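# Move the alphabetically first lettered box into the door tote

## Task

Find the box in this office whose top carries the letter earliest in the alphabet and place only that box inside the tote near the door, fully within its rim with no part sticking out over the edge; the robot must finish upright, neither toppled nor leaning, or the task fails.

## Robot and tools

Robot: a Hello Robot Stretch 3 with one arm. It has a two-wheeled base (0.33 m long, 0.34 m wide, rounded rear) that pivots about the point midway between its drive wheels, 0.05 m behind the front edge. A lift rides up a mast, and a telescoping arm reaches out to the robot's RIGHT side, ending in a wrist (yaw, pitch, roll) and a two-finger gripper. The base cannot slide sideways, so to carry the gripper forward or back you drive the base. Folded and retracted, the wrist pokes about 0.06 m past the right side and a spin sweeps a 0.28 m radius; an unfolded, level wrist reaches beyond that.

Frames: the base frame has its origin on the floor between the drive wheels, x forward, y left, z up, in metres. hand_pose is reported in this frame at the point where closed fingertips meet; with all wrist joints at zero its x axis is up, y points back along the arm toward the mast, z points to the rear. The odometry frame is the base frame as it stood when the scene began; base_odometry counts wheel turns only, so slip looks like travel. Heading is in radians, left positive, -3.142 to 3.142.

Tool move: one action per call. "base" holds exactly one relative command, measured from where the base last reported itself: {"translate_m": d} drives d metres straight (forward positive, -3 to 3) or {"rotate_rad": d} spins in place d radians (left positive, -6.4 to 6.4). "joints" is a single object of absolute targets keyed by name: lift_m 0 to 1.1 m; arm_m 0 to 0.52 m; wrist_yaw_rad -1.345 to 4.42 (0 along the arm, positive toward the front); wrist_pitch_rad -1.57 to 0.451 (0 level, negative tips fingers down); wrist_roll_rad -2.911 to 2.918 (0 fingers side by side); gripper_m -0.089 to 0.179 (larger is wider; actual fingertip gap is 0.007 m smaller near closed, 0.025 m smaller fully open); head_pan_rad -3.953 to 1.73 (0 forward, positive left, -1.57 looks along the arm); head_tilt_rad -1.53 to 0.419 (negative down). Base and joints may share one call; they start together. "pace" is "default" or "max"; "speeds" gives per-key top speeds up to the max (default/max: translate 0.12/0.30 m/s, rotate 0.76/1.90 rad/s, lift 0.11/0.15 m/s, arm 0.14/0.40 m/s). The base is capped at 0.10 m/s and 0.63 rad/s unless lift_m < 0.30, arm_m < 0.03 and wrist_yaw_rad > 2.54. "contact_limits" sets an effort (percent, 1 to 100) at which a motion halts: arm_m a number, lift_m an object {"down": v, "up": v} (below roughly 12 may trip in free motion), translate_m and rotate_rad a number, each only beside its own command. {"servos": "reboot"} is sent alone to revive servos that cut out. "cameras" picks head_camera, nav_camera, wrist_camera or all ([] for none). "blocking" false returns within about 0.5 s while motion continues; a later move overrides only what it names. Moves time out at 14 s. Unknown keys make a call invalid; out-of-range values get it refused, and a refusal or an unplanned stop cancels the remaining robot calls in that reply.

wait(seconds 0 to 10) just observes; stop brakes all running motions; zoom_image(camera, region [x0,y0,x1,y1] pixels, at most 504 square) enlarges part of the latest image; finished_scene(scene: current scene number) ends the scene irreversibly, and the goal must hold afterward.

Results: base_status and joint_status show done, moving, stopped, off_target (resting short, maybe still pushing), contact_stop (that joint goes slack), time_out or torque_fault (target dropped). on_its_own lists what happened unbidden; "held at" is a target, not a reading. motor_effort is percent, positive toward larger values, with the peak in brackets; positive wheel effort drives forward. lidar_m: 12 distances from the base origin, 30-degree sectors counterclockwise from straight ahead (4th left, 7th behind, 10th right), seen at 0.17 m height; "-" is nothing or too close. wrist_depth_mm and head_depth_mm are 7x7 grids of median depth in mm. base_tilt gives forward/right lean in degrees; trust turned_by_imu over turned_by_wheels if they differ by more than 0.15 rad. head_camera images arrive rotated; turn them a quarter clockwise to view upright, nav_camera a quarter counterclockwise.

Gripping: command gripper_m below the object's width to hold, at least 0.05 above it to let go; the reading does not prove a hold, and the stall guard may loosen a grip, so resend it.

Cautions: before folding (wrist_yaw_rad to 3.0) or unfolding the wrist, put lift_m within 0.32 to 0.95, wrist_pitch_rad at -0.4, roll near 0; once folded the lift may drop to 0.25. When wrist_yaw_rad is below -0.4 keep pitch at -0.5 or lower. Wrist, head and an unlimited base push without stopping and can fault. Pushing on something rigid with the gripper above about 0.45 m, or driving while holding or hooking something fixed, can tip the robot; if base_tilt leans, back off. Do not drop, fling, slam or shove objects hard, and avoid letting the robot fall. Thinking time lets the simulation run on, so running moves keep going meanwhile.

Each tool is called after "Call:" as name([rows], argument=value, ...), one row to a line, values as JSON.

## Session

Call:
move()

Scene clock: 0.00 s.
base_odometry: x=+0.000 y=+0.000 heading=+0.000
turned_by_wheels: +0.000
turned_by_imu: +0.000
base_tilt: forward=+1.0 right=-0.1
lidar_m: 0.80 1.67 1.61 1.34 1.00 0.97 1.01 1.40 1.53 1.06 0.79 0.77
head_depth_mm: 723 721 721 719 718 715 717 / 769 768 768 764 764 763 762 / 821 821 819 818 816 815 815 / 884 878 876 874 879 872 871 / 948 944 944 942 942 938 935 / 2044 2152 2141 2178 2210 2205 2170 / 1930 1918 1938 1945 1954 1974 1973
base_status: not commanded
joint_positions: lift_m=+0.444 arm_m=+0.002 wrist_yaw_rad=+3.097 wrist_pitch_rad=-0.467 wrist_roll_rad=+0.000 gripper_m=+0.037 head_pan_rad=+0.000 head_tilt_rad=-0.002
joint_status: not commanded
measured_speeds: all 0
motor_effort: left_wheel=-0.3 right_wheel=+1.7 lift_m=+27.5 arm_m=-9.1 wrist_yaw_rad=+0.9 wrist_pitch_rad=+2.5 wrist_roll_rad=+0.7 gripper_m=-0.2 head_pan_rad=+0.6 head_tilt_rad=+6.0
hand_pose: x=-0.0114 y=+0.0710 z=+0.4454 quat_wxyz=(+0.179, +0.691, +0.148, +0.684) (m; base frame)
wrist_depth_mm: - - 146 - - - - / - - 158 - - - - / - - 172 - - - - / - 920 190 - - - - / 809 785 204 798 813 819 789 / 676 667 128 638 654 695 687 / 581 593 283 580 571 592 588
pictures: head_camera (sideways), nav_camera (sideways), wrist_camera
Images, in order (width x height): head_camera 896x504, nav_camera 672x504, wrist_camera 644x364.

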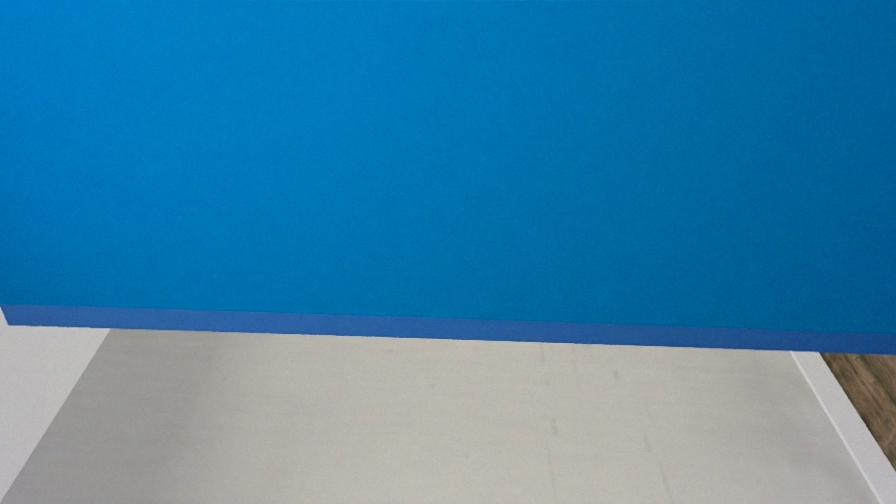

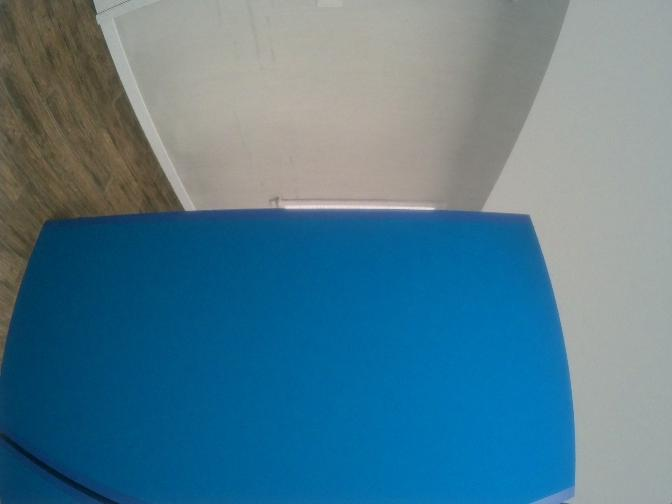

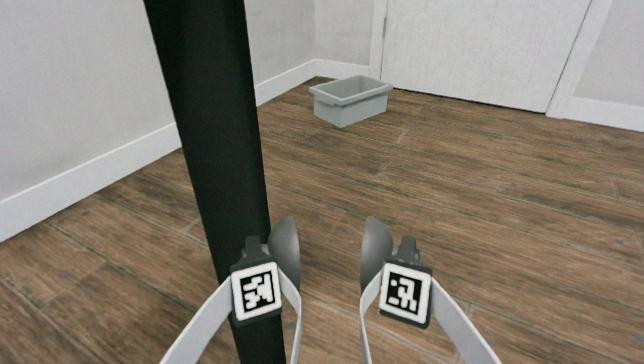

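Call:
move(joints={"head_pan_rad": 1.5, "head_tilt_rad": -0.45}, cameras=["head_camera", "nav_camera"])

Call:
move(joints={"head_pan_rad": 0.5, "head_tilt_rad": -0.45}, cameras=["nav_camera"])

Call:
move(joints={"head_pan_rad": -0.5, "head_tilt_rad": -0.45}, cameras=["nav_camera"])

Call:
move(joints={"head_pan_rad": -1.5, "head_tilt_rad": -0.45}, cameras=["nav_camera"])

Call:
move(joints={"head_pan_rad": -2.5, "head_tilt_rad": -0.45}, cameras=["nav_camera"])

Call:
move(joints={"head_pan_rad": -3.5, "head_tilt_rad": -0.45}, cameras=["nav_camera"])

Scene clock: 9.87 s.
move: done
base_odometry: x=+0.000 y=+0.000 heading=+0.000
turned_by_wheels: +0.000
turned_by_imu: +0.001
base_tilt: forward=+0.8 right=+0.0
lidar_m: 0.80 1.67 1.60 1.34 1.00 0.96 1.01 1.40 1.53 1.06 0.79 0.76
head_depth_mm: 1385 1475 1576 1680 1807 1692 1389 / 1465 1555 1663 1783 1924 1677 1398 / 1572 1675 1790 1943 2076 1637 1381 / 1541 1672 1808 1989 2057 1630 1385 / 1351 1445 1552 1690 1831 1669 1395 / 1207 1272 1364 1455 1554 1620 1379 / 1092 1143 1209 1285 1377 1467 1380
base_status: not commanded
joint_positions: lift_m=+0.444 arm_m=+0.002 wrist_yaw_rad=+3.097 wrist_pitch_rad=-0.467 wrist_roll_rad=+0.000 gripper_m=+0.037 head_pan_rad=+1.531 head_tilt_rad=-0.449
joint_status: all done
measured_speeds: all 0
motor_effort: left_wheel=-0.3(0.6) right_wheel=+1.9(2.6) lift_m=+30.6(30.6) arm_m=-20.5(20.5) wrist_yaw_rad=+0.6(1.2) wrist_pitch_rad=+2.3(2.7) wrist_roll_rad=+0.8(0.9) gripper_m=-0.2(1.2) head_pan_rad=-0.5(5.2) head_tilt_rad=-2.7(6.0)
hand_pose: x=-0.0114 y=+0.0710 z=+0.4454 quat_wxyz=(+0.179, +0.691, +0.148, +0.684) (m; base frame)
wrist_depth_mm: - - 147 - - - - / - - 158 - - - - / - - 172 - - - - / - 920 190 - - - - / 797 801 205 787 801 804 784 / 676 682 128 638 654 679 674 / 576 603 282 587 571 593 582
pictures: head_camera (sideways), nav_camera (sideways)
Images, in order (width x height): head_camera 896x504, nav_camera 672x504.

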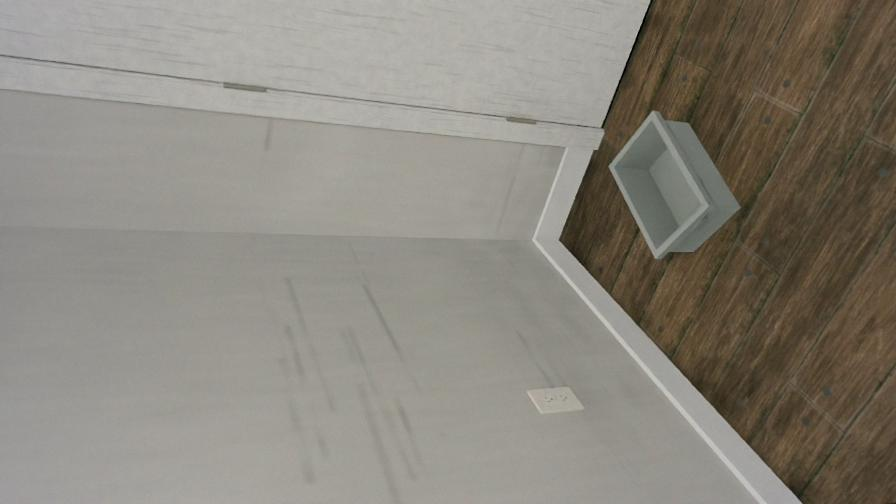

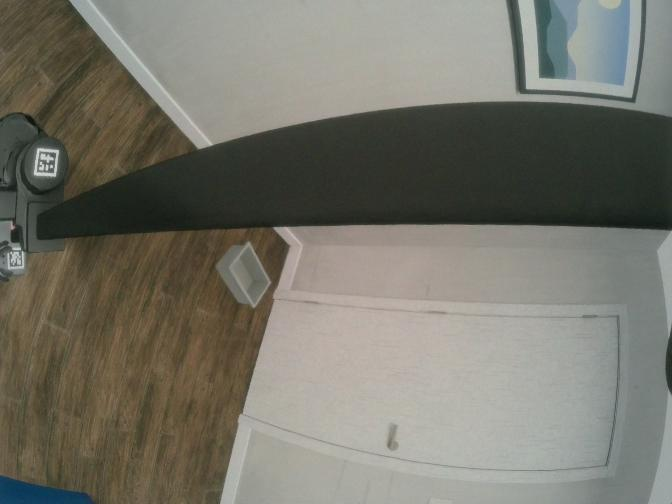

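Scene clock: 10.93 s.
move: done
base_odometry: x=+0.000 y=+0.000 heading=+0.000
turned_by_wheels: +0.000
turned_by_imu: +0.000
base_tilt: forward=+0.9 right=-0.2
lidar_m: 0.80 1.67 1.60 1.34 1.00 0.97 1.01 1.40 1.53 1.06 0.79 0.76
head_depth_mm: 1795 1962 2158 2421 2057 1207 1262 / 1720 1857 2044 2241 2128 1684 1396 / 1629 1769 1918 2119 2122 1701 1390 / 1527 1689 1810 1975 2065 1672 1390 / 1471 1593 1713 1894 2000 1681 1381 / 1424 1526 1633 1777 1910 1682 1382 / 1367 1450 1560 1675 1811 1675 1380
base_status: not commanded
joint_positions: lift_m=+0.444 arm_m=+0.002 wrist_yaw_rad=+3.097 wrist_pitch_rad=-0.467 wrist_roll_rad=+0.000 gripper_m=+0.037 head_pan_rad=+0.493 head_tilt_rad=-0.450
joint_status: all done
measured_speeds: all 0
motor_effort: left_wheel=-0.3(0.6) right_wheel=+2.5(2.7) lift_m=+30.5(30.8) arm_m=-20.3(20.8) wrist_yaw_rad=+0.6(1.4) wrist_pitch_rad=+2.5(2.8) wrist_roll_rad=+0.8(1.1) gripper_m=+0.4(1.0) head_pan_rad=-3.3(5.8) head_tilt_rad=-2.5(4.1)
hand_pose: x=-0.0114 y=+0.0710 z=+0.4454 quat_wxyz=(+0.179, +0.691, +0.148, +0.684) (m; base frame)
wrist_depth_mm: - - 147 - - - - / - - 158 - - - - / - - 173 - - - - / - 940 190 - - - - / 812 805 205 787 788 793 789 / 683 670 128 631 663 675 682 / 588 593 283 585 572 587 589
pictures: nav_camera (sideways)
Images, in order (width x height): nav_camera 672x504.

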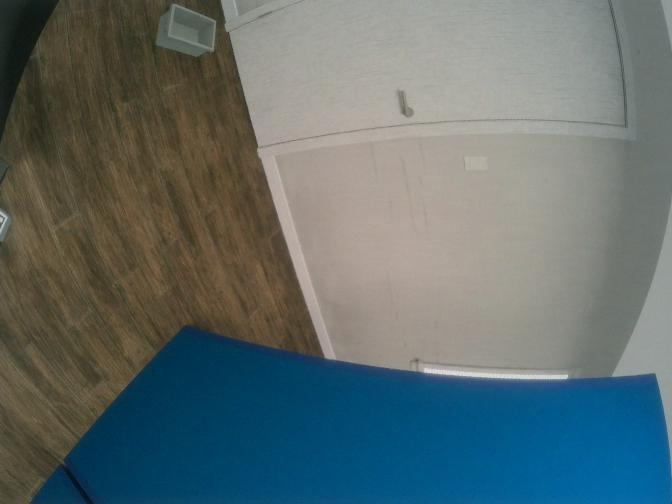

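Scene clock: 12.00 s.
move: done
base_odometry: x=+0.000 y=+0.000 heading=+0.000
turned_by_wheels: +0.000
turned_by_imu: +0.000
base_tilt: forward=+1.0 right=-0.2
lidar_m: 0.80 1.67 1.60 1.34 1.00 0.96 1.01 1.40 1.53 1.06 0.79 0.77
head_depth_mm: 614 656 710 772 852 953 1064 / 617 664 719 782 861 952 1072 / 622 669 724 791 870 969 1088 / 628 677 733 796 879 978 1097 / 633 682 739 807 891 995 1119 / 637 686 745 816 899 1007 1125 / 642 694 751 824 912 1014 1148
base_status: not commanded
joint_positions: lift_m=+0.444 arm_m=+0.002 wrist_yaw_rad=+3.097 wrist_pitch_rad=-0.467 wrist_roll_rad=+0.000 gripper_m=+0.037 head_pan_rad=-0.527 head_tilt_rad=-0.450
joint_status: all done
measured_speeds: all 0
motor_effort: left_wheel=-0.5(0.6) right_wheel=+2.3(2.8) lift_m=+30.5(30.9) arm_m=-20.4(20.8) wrist_yaw_rad=+0.9(1.2) wrist_pitch_rad=+2.5(2.7) wrist_roll_rad=+0.8(1.0) gripper_m=+0.6(1.0) head_pan_rad=-0.6(5.0) head_tilt_rad=-2.8(4.9)
hand_pose: x=-0.0114 y=+0.0710 z=+0.4454 quat_wxyz=(+0.179, +0.691, +0.148, +0.684) (m; base frame)
wrist_depth_mm: - - 147 - - - - / - - 158 - - - - / - - 173 - - - - / - 925 189 - - - - / 796 808 204 821 791 809 794 / 691 680 128 643 656 676 671 / 585 604 282 585 567 586 588
pictures: nav_camera (sideways)
Images, in order (width x height): nav_camera 672x504.

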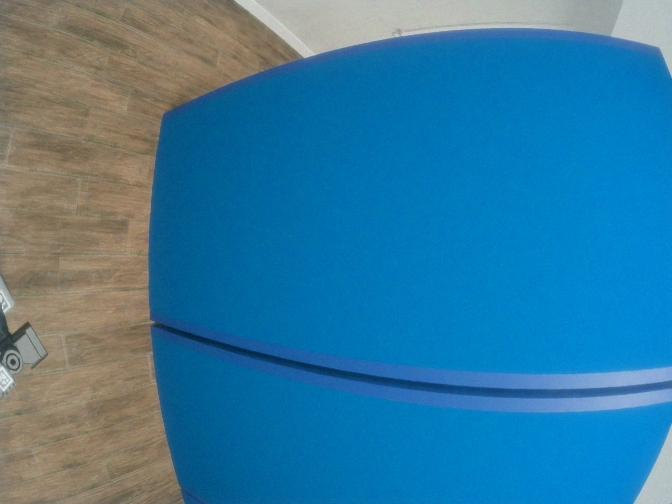

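Scene clock: 13.03 s.
move: done
base_odometry: x=+0.000 y=+0.000 heading=+0.000
turned_by_wheels: +0.000
turned_by_imu: +0.000
base_tilt: forward=+1.0 right=+0.0
lidar_m: 0.80 1.67 1.61 1.34 1.00 0.97 1.01 1.40 1.53 1.06 0.79 0.77
head_depth_mm: 1650 1879 1745 2251 1999 1690 1388 / 1404 1553 1684 1999 2056 1682 1399 / 1208 1334 1467 1626 1845 1679 1389 / 1071 1149 1246 1384 1534 1613 1375 / 952 1017 1093 1194 1297 1438 1375 / 862 916 981 1049 1133 1241 1321 / 784 832 880 942 1007 1091 1177
base_status: not commanded
joint_positions: lift_m=+0.444 arm_m=+0.002 wrist_yaw_rad=+3.097 wrist_pitch_rad=-0.467 wrist_roll_rad=+0.000 gripper_m=+0.037 head_pan_rad=-1.534 head_tilt_rad=-0.450
joint_status: all done
measured_speeds: all 0
motor_effort: left_wheel=-0.4(0.6) right_wheel=+1.9(2.7) lift_m=+30.4(30.7) arm_m=-20.2(20.7) wrist_yaw_rad=+0.6(1.2) wrist_pitch_rad=+2.5(2.7) wrist_roll_rad=+0.8(1.1) gripper_m=-0.8(1.2) head_pan_rad=-0.6(5.2) head_tilt_rad=-1.7(5.1)
hand_pose: x=-0.0114 y=+0.0710 z=+0.4454 quat_wxyz=(+0.179, +0.691, +0.148, +0.684) (m; base frame)
wrist_depth_mm: - - 146 - - - - / - - 158 - - - - / - - 172 - - - - / - 911 189 - - - - / 801 790 205 794 812 796 813 / 668 677 128 646 651 673 682 / 590 599 283 604 566 587 585
pictures: nav_camera (sideways)
Images, in order (width x height): nav_camera 672x504.

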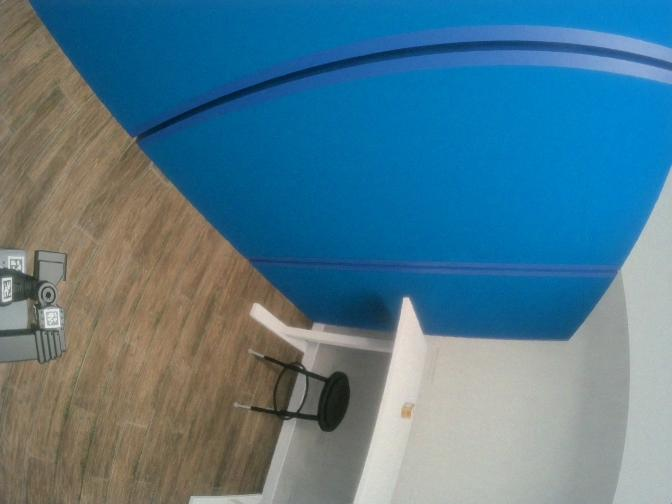

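Scene clock: 14.07 s.
move: done
base_odometry: x=+0.000 y=+0.000 heading=+0.000
turned_by_wheels: +0.000
turned_by_imu: +0.000
base_tilt: forward=+1.0 right=-0.2
lidar_m: 0.80 1.67 1.61 1.34 1.00 0.96 1.01 1.40 1.53 1.06 0.79 0.76
head_depth_mm: 1395 1437 1500 1551 1625 1623 1400 / 1630 1695 1755 1852 1919 1694 1392 / 1941 2024 2004 2296 2133 1683 1376 / 1961 2101 1858 2462 2119 1670 1398 / 1894 2048 1715 2395 2143 1675 1387 / 1850 1953 1694 2286 2113 1685 1389 / 1786 1911 1683 2226 2048 1677 1386
base_status: not commanded
joint_positions: lift_m=+0.444 arm_m=+0.002 wrist_yaw_rad=+3.097 wrist_pitch_rad=-0.467 wrist_roll_rad=+0.000 gripper_m=+0.037 head_pan_rad=-2.536 head_tilt_rad=-0.450
joint_status: all done
measured_speeds: all 0
motor_effort: left_wheel=-0.4(0.6) right_wheel=+2.5(2.7) lift_m=+30.3(30.8) arm_m=-20.2(20.6) wrist_yaw_rad=+0.6(1.1) wrist_pitch_rad=+2.5(2.8) wrist_roll_rad=+0.9(1.1) gripper_m=-0.6(1.2) head_pan_rad=+1.1(5.1) head_tilt_rad=-2.9(3.9)
hand_pose: x=-0.0114 y=+0.0710 z=+0.4454 quat_wxyz=(+0.179, +0.691, +0.148, +0.684) (m; base frame)
wrist_depth_mm: - - 146 - - - - / - - 159 - - - - / - - 172 - - - - / - 952 190 - - - - / 805 795 205 798 793 793 800 / 680 676 128 644 671 667 667 / 589 601 281 578 566 592 574
pictures: nav_camera (sideways)
Images, in order (width x height): nav_camera 672x504.

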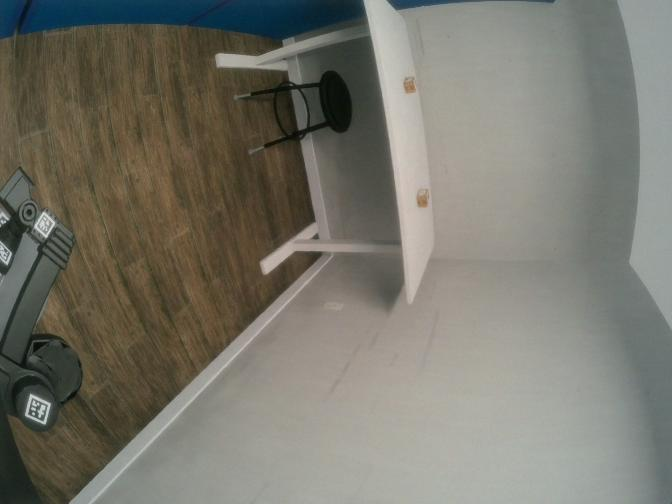

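Scene clock: 15.10 s.
move: done
base_odometry: x=+0.000 y=+0.000 heading=+0.000
turned_by_wheels: +0.000
turned_by_imu: +0.000
base_tilt: forward=+1.3 right=+0.0
lidar_m: 0.80 1.67 1.60 1.34 1.00 0.97 1.01 1.40 1.53 1.06 0.79 0.77
head_depth_mm: 784 837 909 980 1065 1170 1297 / 802 862 929 1006 1105 1215 1326 / 814 878 950 1030 1131 1249 1352 / 833 895 968 1063 1168 1285 1368 / 850 913 994 1090 1197 1336 1387 / 867 932 1016 1122 1235 1384 1388 / 886 958 1050 1144 1265 1423 1387
base_status: not commanded
joint_positions: lift_m=+0.444 arm_m=+0.002 wrist_yaw_rad=+3.097 wrist_pitch_rad=-0.467 wrist_roll_rad=+0.000 gripper_m=+0.037 head_pan_rad=-3.537 head_tilt_rad=-0.450
joint_status: all done
measured_speeds: all 0
motor_effort: left_wheel=-0.4(0.7) right_wheel=+2.4(2.5) lift_m=+30.4(30.8) arm_m=-20.1(20.5) wrist_yaw_rad=+0.9(1.5) wrist_pitch_rad=+2.6(2.7) wrist_roll_rad=+0.8(1.0) gripper_m=+0.6(1.4) head_pan_rad=+0.8(5.6) head_tilt_rad=-2.1(4.2)
hand_pose: x=-0.0114 y=+0.0710 z=+0.4454 quat_wxyz=(+0.179, +0.691, +0.148, +0.684) (m; base frame)
wrist_depth_mm: - - 146 - - - - / - - 158 - - - - / - - 172 - - - - / - 933 189 - - - - / 805 793 205 808 801 807 812 / 668 684 127 637 663 672 686 / 588 603 280 594 574 587 591
pictures: nav_camera (sideways)
Images, in order (width x height): nav_camera 672x504.

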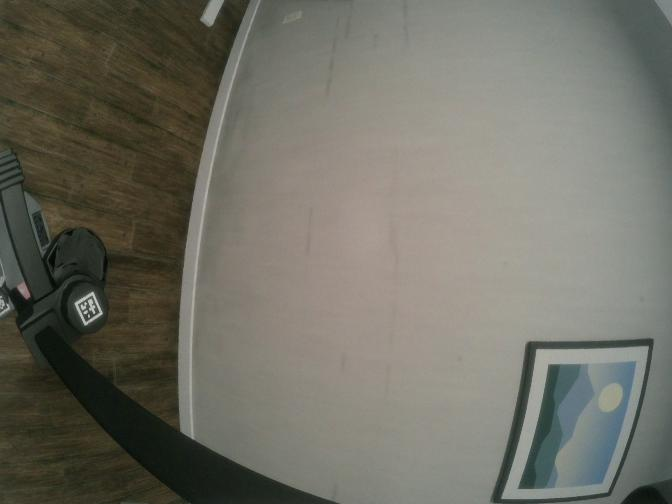

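Call:
move(joints={"head_pan_rad": -2.1, "head_tilt_rad": -0.2}, cameras=["head_camera", "nav_camera"])

Call:
zoom_image(camera="nav_camera", region=[250, 0, 500, 300])

Scene clock: 21.43 s.
move: done
base_odometry: x=+0.000 y=+0.000 heading=+0.000
turned_by_wheels: +0.000
turned_by_imu: +0.001
base_tilt: forward=+0.8 right=+0.1
lidar_m: 0.80 1.67 1.61 1.34 1.00 0.96 1.01 1.40 1.53 1.06 0.79 0.76
head_depth_mm: 1878 1925 2012 2004 2179 2240 1781 / 1895 1961 2033 1966 2199 2235 1748 / 1902 1977 2049 1954 2196 2196 1712 / 1941 2000 2059 1920 1810 2319 1756 / 1956 2016 2109 1917 2270 2182 1707 / 1981 2030 2136 1885 2259 2045 1737 / 1831 1794 1809 1695 1919 1958 1724
base_status: not commanded
joint_positions: lift_m=+0.444 arm_m=+0.002 wrist_yaw_rad=+3.097 wrist_pitch_rad=-0.467 wrist_roll_rad=+0.000 gripper_m=+0.037 head_pan_rad=-2.069 head_tilt_rad=-0.202
joint_status: all done
measured_speeds: all 0
motor_effort: left_wheel=-0.6(0.6) right_wheel=+1.9(2.7) lift_m=+30.4(30.7) arm_m=-19.8(20.3) wrist_yaw_rad=+1.0(1.5) wrist_pitch_rad=+2.3(2.9) wrist_roll_rad=+0.8(1.1) gripper_m=+0.9(1.0) head_pan_rad=-0.9(4.0) head_tilt_rad=+4.5(6.8)
hand_pose: x=-0.0114 y=+0.0710 z=+0.4454 quat_wxyz=(+0.179, +0.691, +0.148, +0.684) (m; base frame)
wrist_depth_mm: - - 146 - - - - / - - 158 - - - - / - - 173 - - - - / - 928 191 - - - - / 815 813 204 804 800 801 808 / 670 676 127 645 651 665 670 / 584 595 284 586 569 579 594
pictures: head_camera (sideways), nav_camera (sideways)
Images, in order (width x height): head_camera 896x504, nav_camera 672x504.

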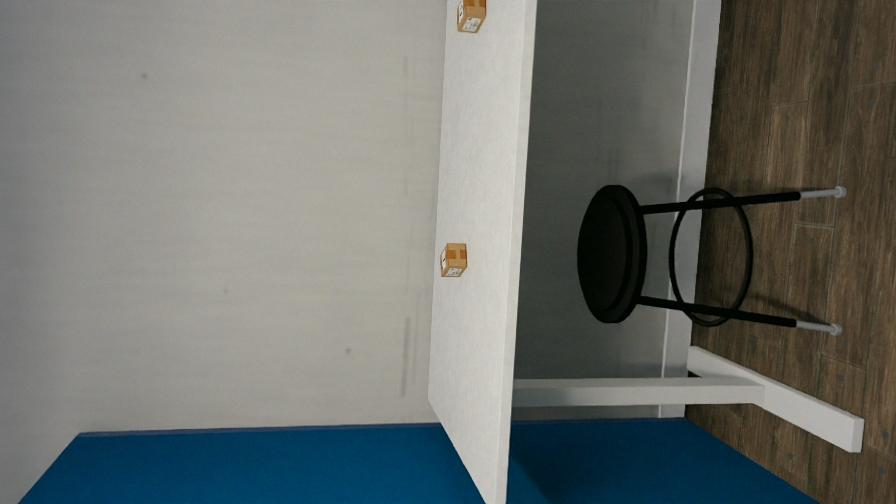

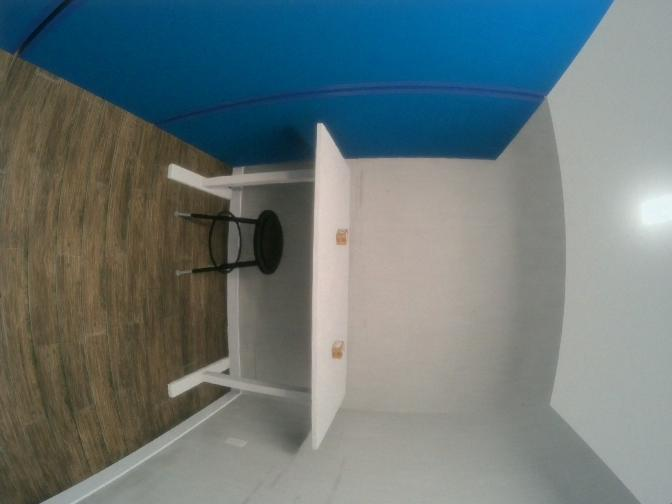

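Scaled by 1.680 from the camera's 672x504 image, which has a finer 792x594 frame.

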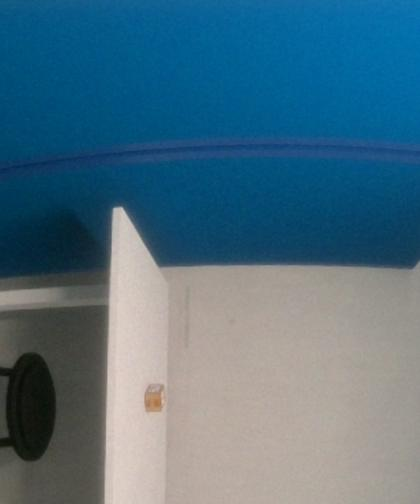

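Call:
zoom_image(camera="head_camera", region=[420, 220, 500, 300])

Call:
zoom_image(camera="head_camera", region=[430, 0, 510, 60])

Scaled by 6.300 from the camera's 896x504 image, which has a finer 1280x720 frame.

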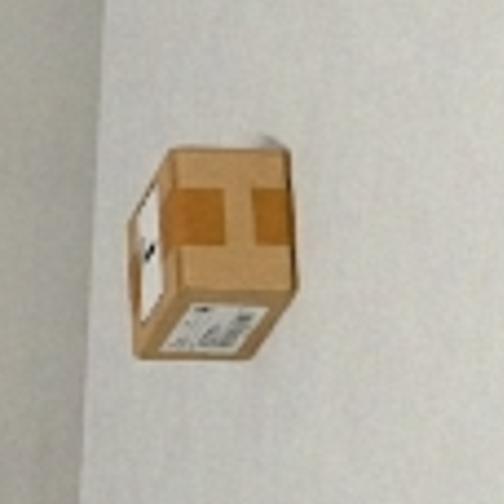

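Scaled by 6.300 from the camera's 896x504 image, which has a finer 1280x720 frame.

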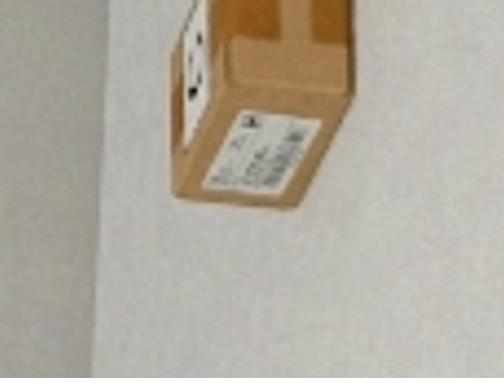

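Call:
move(base={"rotate_rad": 1.0}, joints={"lift_m": 0.27, "head_pan_rad": 0.0, "head_tilt_rad": -0.5}, cameras=["head_camera", "nav_camera"])

Scene clock: 45.70 s.
move: done
base_odometry: x=+0.000 y=+0.000 heading=+0.999
turned_by_wheels: +0.999
turned_by_imu: +0.996
base_tilt: forward=+0.9 right=-0.1
lidar_m: 1.60 1.42 1.01 0.96 0.99 1.33 1.54 1.13 0.80 0.77 0.79 1.71
head_depth_mm: 1363 1473 1621 1766 1910 1612 1346 / 1351 1464 1603 1777 1933 1607 1345 / 1357 1464 1605 1765 1927 1605 1333 / 1348 1481 1618 1779 1916 1605 1347 / 1374 1483 1624 1794 1922 1606 1332 / 1372 1485 1624 1817 1922 1593 1338 / 1380 1488 1651 1812 1926 1555 1330
base_status: done
joint_positions: lift_m=+0.270 arm_m=+0.002 wrist_yaw_rad=+3.097 wrist_pitch_rad=-0.468 wrist_roll_rad=+0.000 gripper_m=+0.037 head_pan_rad=+0.013 head_tilt_rad=-0.499
joint_status: all done
measured_speeds: translate_m=+0.000 rotate_rad=+0.000 lift_m=+0.000 arm_m=+0.000 wrist_yaw_rad=+0.000 wrist_pitch_rad=+0.000 wrist_roll_rad=+0.000 head_pan_rad=-0.024 head_tilt_rad=+0.000
motor_effort: left_wheel=-10.6(15.6) right_wheel=+11.5(13.7) lift_m=+22.3(27.6) arm_m=-20.3(20.8) wrist_yaw_rad=+0.2(1.3) wrist_pitch_rad=+2.7(3.0) wrist_roll_rad=+0.8(1.1) gripper_m=+0.4(1.5) head_pan_rad=-3.3(4.5) head_tilt_rad=-2.4(5.9)
hand_pose: x=-0.0114 y=+0.0709 z=+0.2716 quat_wxyz=(+0.180, +0.691, +0.149, +0.684) (m; base frame)
wrist_depth_mm: - - 143 - - - - / - - 156 - - - - / 871 844 173 886 883 887 886 / 690 703 190 677 690 689 681 / 559 561 205 566 567 568 557 / 472 291 127 271 459 476 473 / 248 256 242 248 261 414 413
pictures: head_camera (sideways), nav_camera (sideways)
Images, in order (width x height): head_camera 896x504, nav_camera 672x504.

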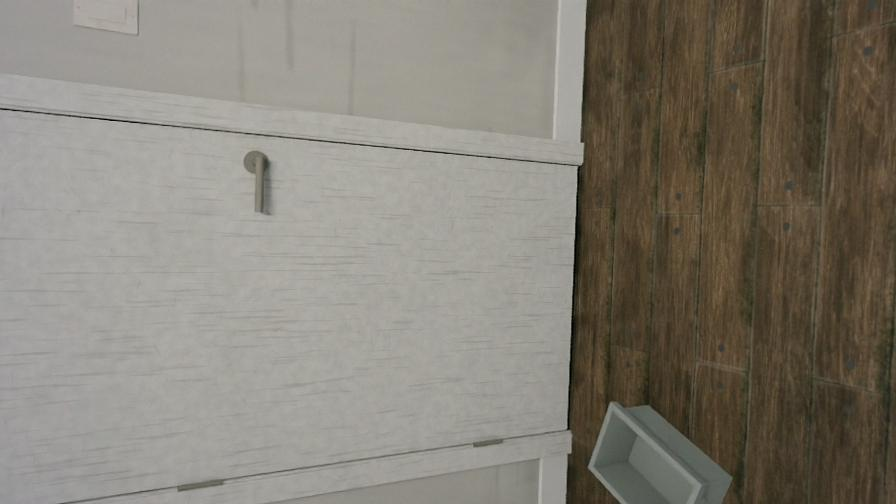

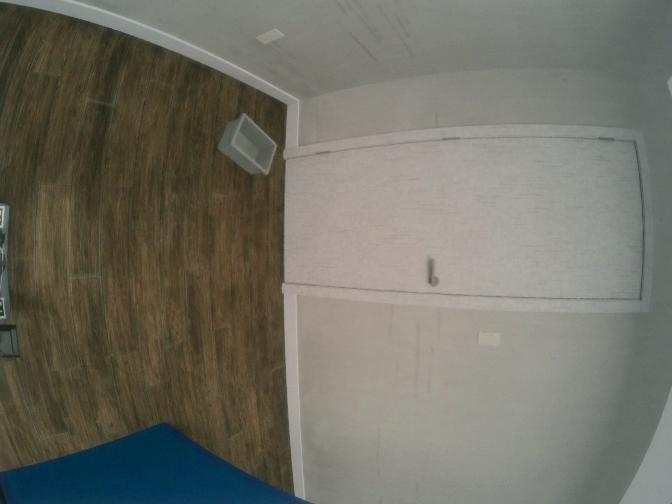

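Call:
move(base={"translate_m": 1.1}, joints={"head_pan_rad": -1.57, "head_tilt_rad": -0.4}, cameras=["head_camera", "nav_camera"])

Scene clock: 63.10 s.
move: done
base_odometry: x=+0.595 y=+0.925 heading=+0.999
turned_by_wheels: +0.000
turned_by_imu: +0.001
base_tilt: forward=+0.8 right=-0.2
lidar_m: 0.51 0.53 0.70 1.00 1.03 1.38 2.61 1.07 0.85 2.41 0.79 0.53
head_depth_mm: 3152 3386 3673 3302 2232 1425 1376 / 3224 3445 3704 3289 2314 1765 1459 / 3248 3520 3684 3321 2285 1775 1442 / 3247 3533 3804 3300 2319 1751 1447 / 3209 3465 3663 3154 2276 1738 1439 / 2175 2205 2235 2326 2157 1761 1435 / 1537 1548 1583 1592 1634 1603 1435
base_status: done
joint_positions: lift_m=+0.270 arm_m=+0.002 wrist_yaw_rad=+3.097 wrist_pitch_rad=-0.468 wrist_roll_rad=+0.000 gripper_m=+0.037 head_pan_rad=-1.570 head_tilt_rad=-0.400
joint_status: all done
measured_speeds: all 0
motor_effort: left_wheel=+0.6(12.9) right_wheel=+9.8(17.7) lift_m=+29.5(30.9) arm_m=-17.5(19.9) wrist_yaw_rad=+1.0(1.5) wrist_pitch_rad=+2.5(3.0) wrist_roll_rad=+0.8(1.1) gripper_m=-0.1(1.5) head_pan_rad=+3.7(4.9) head_tilt_rad=+3.5(5.7)
hand_pose: x=-0.0114 y=+0.0709 z=+0.2716 quat_wxyz=(+0.180, +0.691, +0.149, +0.684) (m; base frame)
wrist_depth_mm: - - 143 - - - 610 / - - 158 - - 719 - / 894 821 172 794 704 853 - / 667 678 190 656 659 700 577 / 565 565 204 565 570 562 545 / 475 290 128 272 461 472 477 / 250 255 242 249 262 409 411
pictures: head_camera (sideways), nav_camera (sideways)
Images, in order (width x height): head_camera 896x504, nav_camera 672x504.

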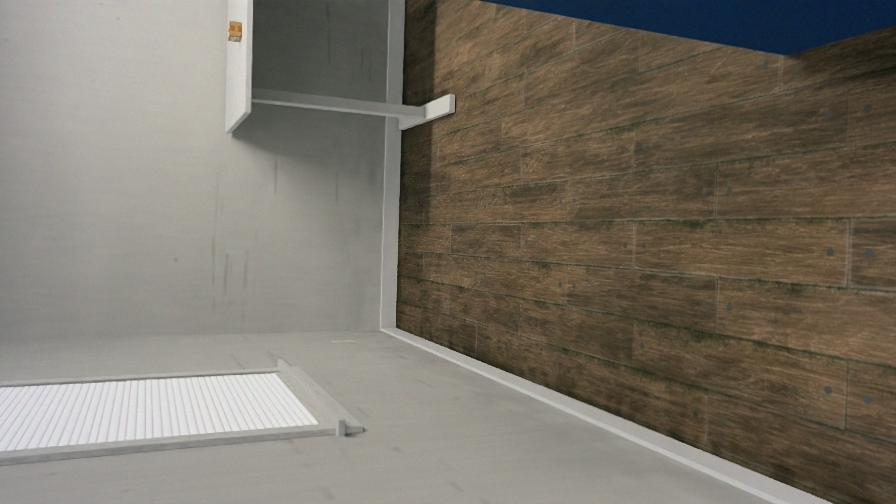

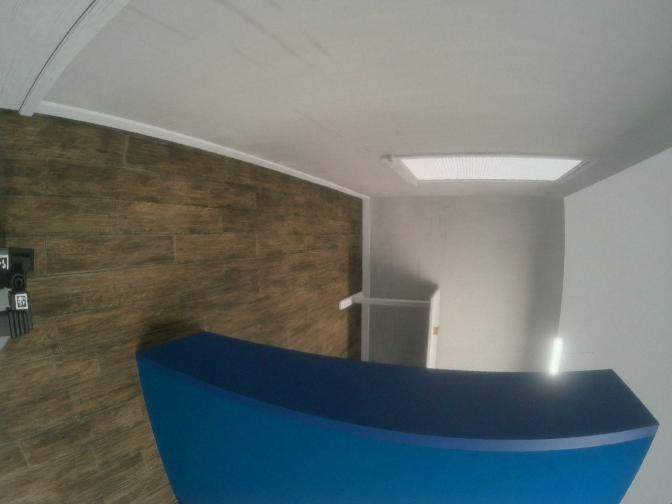

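Call:
move(base={"rotate_rad": -1.57}, joints={"head_pan_rad": 0, "head_tilt_rad": -0.4}, cameras=[])

Call:
move(base={"translate_m": 0.9}, joints={"head_pan_rad": -0.6, "head_tilt_rad": -0.3}, cameras=["head_camera", "nav_camera"])

Scene clock: 73.47 s.
move: done
base_odometry: x=+0.595 y=+0.925 heading=-0.570
turned_by_wheels: -1.569
turned_by_imu: -1.564
base_tilt: forward=+1.0 right=-0.1
lidar_m: 2.24 0.77 0.53 0.51 0.53 0.72 1.00 1.04 1.40 2.60 1.05 0.84
head_depth_mm: 3236 3306 3689 3309 2322 1672 1372 / 3222 3428 3668 3273 2294 1785 1451 / 3297 3437 3813 3280 2295 1763 1443 / 3282 3510 3752 3270 2305 1744 1431 / 3203 3401 3517 3023 2291 1754 1441 / 2038 2054 2077 2159 2095 1742 1430 / 1461 1476 1516 1542 1573 1575 1429
base_status: done
joint_positions: lift_m=+0.270 arm_m=+0.002 wrist_yaw_rad=+3.097 wrist_pitch_rad=-0.468 wrist_roll_rad=+0.000 gripper_m=+0.037 head_pan_rad=+0.006 head_tilt_rad=-0.400
joint_status: all done
measured_speeds: all 0
motor_effort: left_wheel=+11.6(15.4) right_wheel=-9.3(13.8) lift_m=+28.9(29.7) arm_m=-20.3(20.8) wrist_yaw_rad=+0.6(1.4) wrist_pitch_rad=+2.6(3.0) wrist_roll_rad=+0.8(1.1) gripper_m=-0.1(1.3) head_pan_rad=-2.4(5.6) head_tilt_rad=+2.5(5.9)
hand_pose: x=-0.0114 y=+0.0709 z=+0.2716 quat_wxyz=(+0.180, +0.691, +0.149, +0.684) (m; base frame)
wrist_depth_mm: - - 143 - 504 - - / - - 156 - 544 - - / - - 171 - 596 - - / - - 189 654 662 655 652 / 558 561 205 557 558 559 562 / 474 290 127 272 457 477 478 / 249 255 241 251 262 410 408
pictures: none
No camera images: "cameras" was empty.

Scene clock: 82.23 s.
move: done
base_odometry: x=+1.353 y=+0.440 heading=-0.570
turned_by_wheels: +0.000
turned_by_imu: +0.000
base_tilt: forward=+0.9 right=+0.0
lidar_m: 2.33 0.80 0.58 0.55 0.57 0.77 1.90 1.96 0.43 0.41 0.42 2.98
head_depth_mm: 3538 3751 3912 3955 2787 2002 1590 / 3313 3569 3807 3942 2702 1994 1590 / 3116 3283 3484 3707 2728 1982 1586 / 2954 3124 3205 3484 2685 1969 1565 / 2802 2975 3046 3343 2700 1989 1575 / 2669 2788 2857 3091 2680 1974 1571 / 2526 2640 2641 2911 2551 1965 1570
base_status: done
joint_positions: lift_m=+0.270 arm_m=+0.002 wrist_yaw_rad=+3.097 wrist_pitch_rad=-0.468 wrist_roll_rad=+0.000 gripper_m=+0.037 head_pan_rad=-0.600 head_tilt_rad=-0.299
joint_status: all done
measured_speeds: all 0
motor_effort: left_wheel=+6.6(18.9) right_wheel=+3.8(6.8) lift_m=+28.3(29.3) arm_m=-18.4(20.5) wrist_yaw_rad=+0.7(1.4) wrist_pitch_rad=+2.7(3.1) wrist_roll_rad=+0.7(1.2) gripper_m=-0.7(1.6) head_pan_rad=+2.5(4.9) head_tilt_rad=+1.1(5.9)
hand_pose: x=-0.0114 y=+0.0709 z=+0.2716 quat_wxyz=(+0.180, +0.691, +0.149, +0.684) (m; base frame)
wrist_depth_mm: - - 143 - - - - / - - 156 - - - - / - - 171 - - - - / 662 646 190 653 653 657 656 / 561 568 204 562 565 566 566 / 477 290 128 271 459 471 473 / 249 256 242 251 262 415 413
pictures: head_camera (sideways), nav_camera (sideways)
Images, in order (width x height): head_camera 896x504, nav_camera 672x504.

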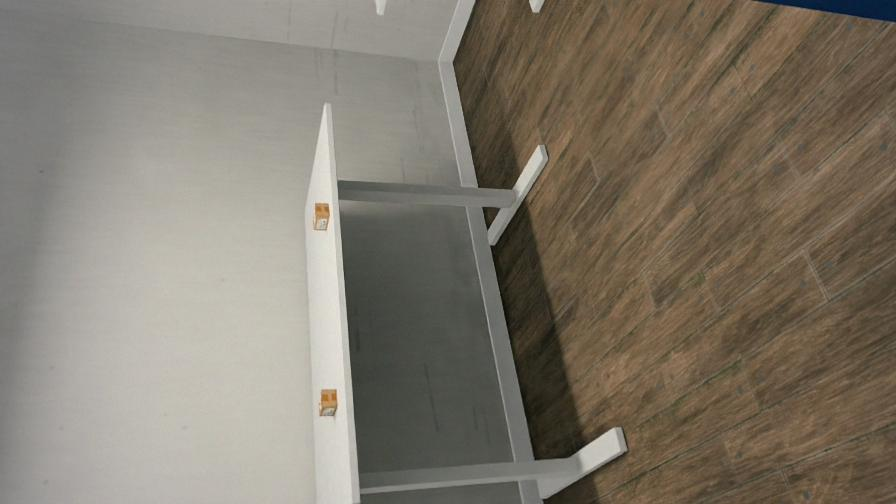

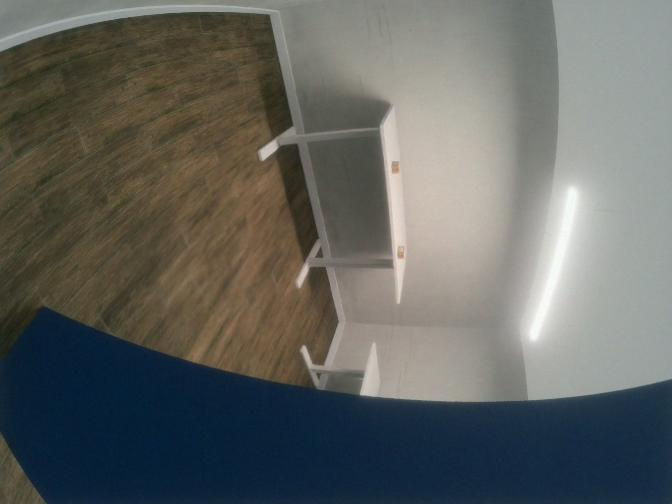

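Call:
move(joints={"head_pan_rad": -1.3, "head_tilt_rad": -0.4}, cameras=["head_camera", "nav_camera"])

Scene clock: 89.33 s.
move: done
base_odometry: x=+1.353 y=+0.440 heading=-0.570
turned_by_wheels: +0.000
turned_by_imu: +0.001
base_tilt: forward=+0.9 right=-0.2
lidar_m: 2.33 0.80 0.58 0.55 0.57 0.77 1.90 1.95 0.43 0.41 0.42 2.99
head_depth_mm: 308 327 347 372 401 435 474 / 316 336 358 385 416 451 495 / 325 347 371 399 432 470 515 / 334 357 383 413 448 490 541 / 344 368 396 428 466 512 566 / 354 380 410 446 488 537 595 / 366 392 424 466 520 1654 1389
base_status: not commanded
joint_positions: lift_m=+0.270 arm_m=+0.002 wrist_yaw_rad=+3.097 wrist_pitch_rad=-0.468 wrist_roll_rad=+0.000 gripper_m=+0.037 head_pan_rad=-1.310 head_tilt_rad=-0.399
joint_status: all done
measured_speeds: all 0
motor_effort: left_wheel=+6.6(6.6) right_wheel=+3.5(4.0) lift_m=+27.8(28.1) arm_m=-17.6(18.4) wrist_yaw_rad=+0.1(1.4) wrist_pitch_rad=+2.7(2.9) wrist_roll_rad=+0.6(1.2) gripper_m=-1.0(1.2) head_pan_rad=-2.3(5.3) head_tilt_rad=-2.5(3.7)
hand_pose: x=-0.0114 y=+0.0709 z=+0.2716 quat_wxyz=(+0.180, +0.691, +0.149, +0.684) (m; base frame)
wrist_depth_mm: - - 143 - - - - / - - 156 - - - - / - - 170 - - - - / 652 664 189 660 662 658 660 / 555 564 205 567 558 556 557 / 477 293 128 272 457 477 473 / 248 256 243 249 262 411 412
pictures: head_camera (sideways), nav_camera (sideways)
Images, in order (width x height): head_camera 896x504, nav_camera 672x504.

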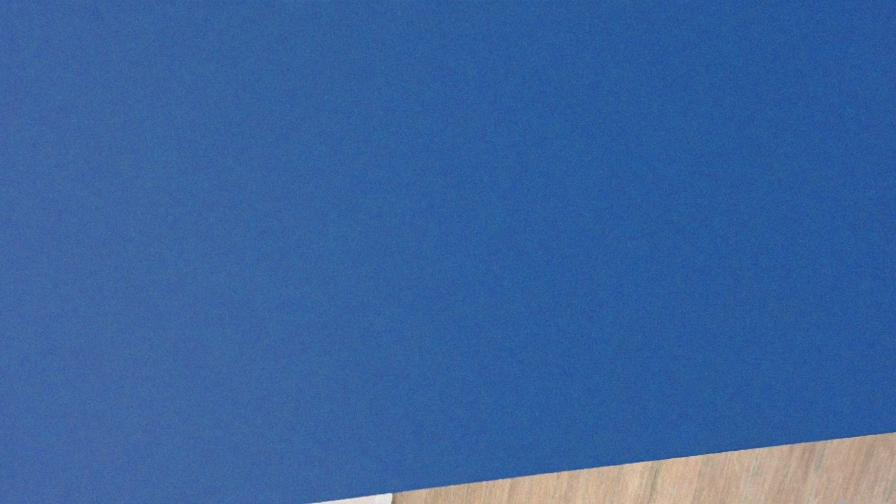

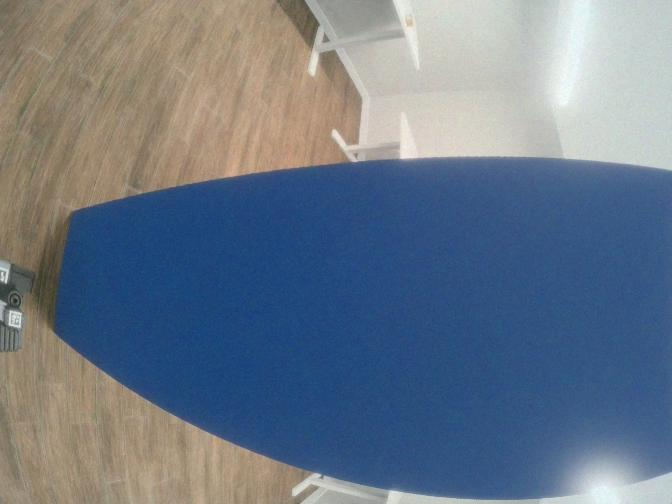

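Call:
move(base={"translate_m": 0.65}, joints={"head_pan_rad": -1.2, "head_tilt_rad": -0.3}, cameras=["head_camera", "nav_camera"])

Scene clock: 98.33 s.
move: done
base_odometry: x=+1.900 y=+0.089 heading=-0.570
turned_by_wheels: +0.000
turned_by_imu: +0.001
base_tilt: forward=+1.0 right=-0.2
lidar_m: 2.21 0.82 0.59 0.57 0.58 0.79 1.98 0.57 0.53 1.32 2.54 1.85
head_depth_mm: 2751 2898 3025 3158 2737 2016 1573 / 2859 2950 3125 3320 2703 1993 1576 / 2976 3062 3240 3501 2779 2009 1568 / 3104 3190 3422 3562 2675 2004 1570 / 3219 3439 3556 3769 2705 1973 1569 / 3317 3505 3671 3732 2697 1976 1564 / 2986 3126 3112 3300 2565 1975 1561
base_status: done
joint_positions: lift_m=+0.270 arm_m=+0.002 wrist_yaw_rad=+3.097 wrist_pitch_rad=-0.468 wrist_roll_rad=+0.000 gripper_m=+0.037 head_pan_rad=-1.200 head_tilt_rad=-0.300
joint_status: all done
measured_speeds: all 0
motor_effort: left_wheel=+7.3(18.0) right_wheel=+4.1(9.2) lift_m=+27.2(27.8) arm_m=-15.9(17.7) wrist_yaw_rad=+1.0(1.4) wrist_pitch_rad=+2.5(3.0) wrist_roll_rad=+1.1(1.2) gripper_m=+0.0(1.5) head_pan_rad=+1.9(4.1) head_tilt_rad=+3.8(5.8)
hand_pose: x=-0.0114 y=+0.0709 z=+0.2716 quat_wxyz=(+0.180, +0.691, +0.149, +0.684) (m; base frame)
wrist_depth_mm: - - 143 - - - - / - - 155 - - - - / - - 172 - - - - / 663 660 189 653 672 672 686 / 554 560 206 570 563 572 564 / 476 292 128 273 462 470 475 / 248 254 243 250 264 413 417
pictures: head_camera (sideways), nav_camera (sideways)
Images, in order (width x height): head_camera 896x504, nav_camera 672x504.

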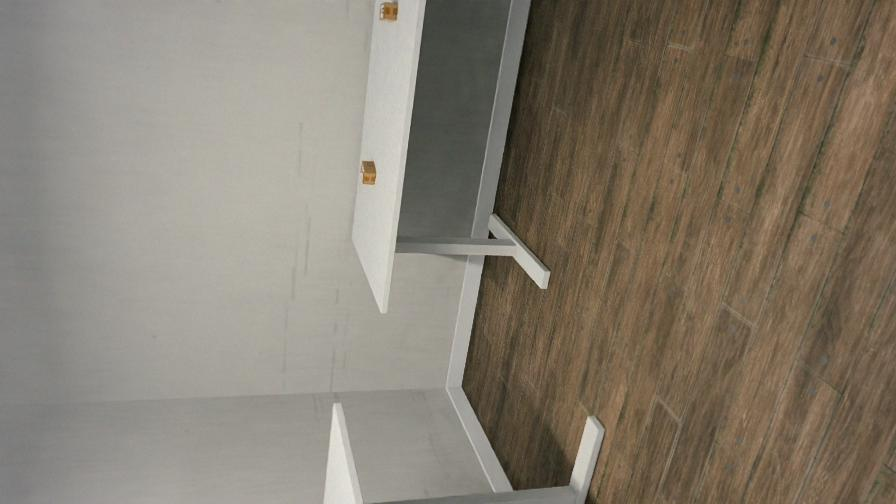

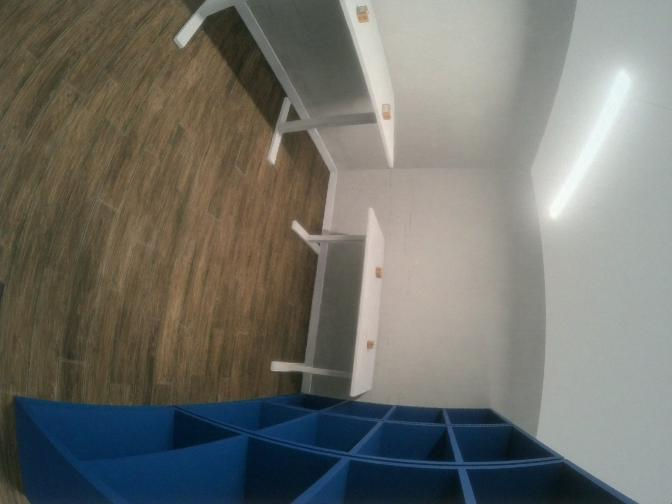

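Call:
move(joints={"head_pan_rad": -1.9, "head_tilt_rad": -0.3}, cameras=["head_camera", "nav_camera"])

Scene clock: 102.20 s.
move: done
base_odometry: x=+1.900 y=+0.089 heading=-0.570
turned_by_wheels: +0.000
turned_by_imu: +0.001
base_tilt: forward=+0.8 right=-0.1
lidar_m: 2.22 0.82 0.59 0.57 0.59 0.79 1.98 0.57 0.53 1.32 2.54 1.85
head_depth_mm: 608 1268 1334 1066 675 1155 915 / 1187 1278 1371 1066 794 1188 942 / 1163 1247 1320 1136 1465 1177 1369 / 1151 1224 1292 1349 1437 1534 1497 / 1952 2066 2155 2293 2349 1942 1572 / 2772 2895 3075 3185 2718 1973 1559 / 2687 2830 3012 3164 2655 1992 1568
base_status: not commanded
joint_positions: lift_m=+0.270 arm_m=+0.002 wrist_yaw_rad=+3.097 wrist_pitch_rad=-0.468 wrist_roll_rad=+0.000 gripper_m=+0.037 head_pan_rad=-1.912 head_tilt_rad=-0.300
joint_status: all done
measured_speeds: all 0
motor_effort: left_wheel=+7.3(7.6) right_wheel=+4.2(4.7) lift_m=+26.5(27.0) arm_m=-15.5(15.6) wrist_yaw_rad=+1.0(1.1) wrist_pitch_rad=+2.6(3.0) wrist_roll_rad=+0.8(1.0) gripper_m=-0.1(0.9) head_pan_rad=-2.3(4.8) head_tilt_rad=+4.2(6.8)
hand_pose: x=-0.0114 y=+0.0709 z=+0.2716 quat_wxyz=(+0.180, +0.691, +0.149, +0.684) (m; base frame)
wrist_depth_mm: - - 143 - - - - / - - 156 - - - - / - - 171 - - - - / 651 653 189 667 658 669 689 / 560 564 204 564 564 561 557 / 479 289 127 271 461 478 482 / 248 255 244 249 261 411 413
pictures: head_camera (sideways), nav_camera (sideways)
Images, in order (width x height): head_camera 896x504, nav_camera 672x504.

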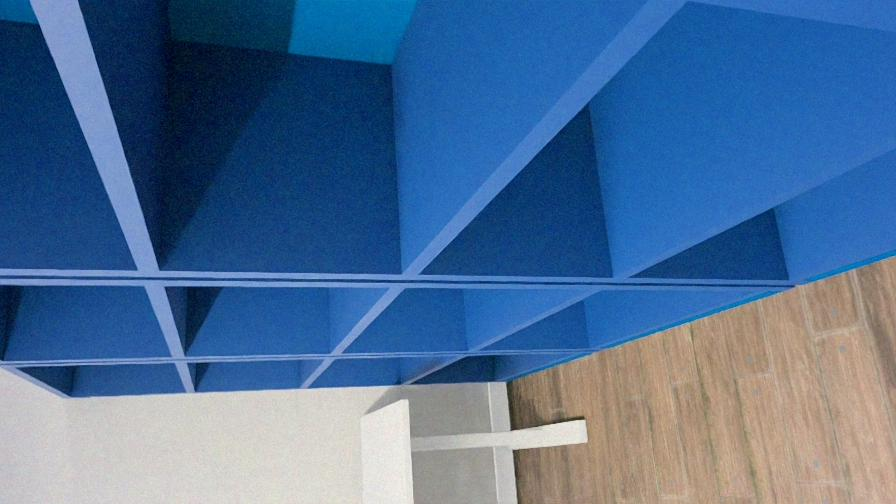

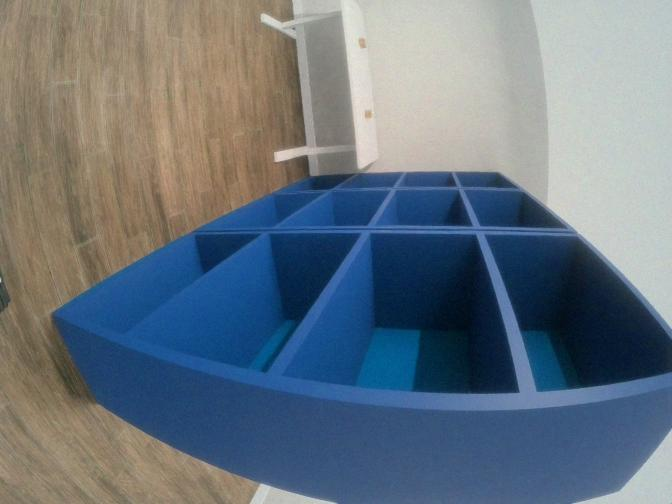

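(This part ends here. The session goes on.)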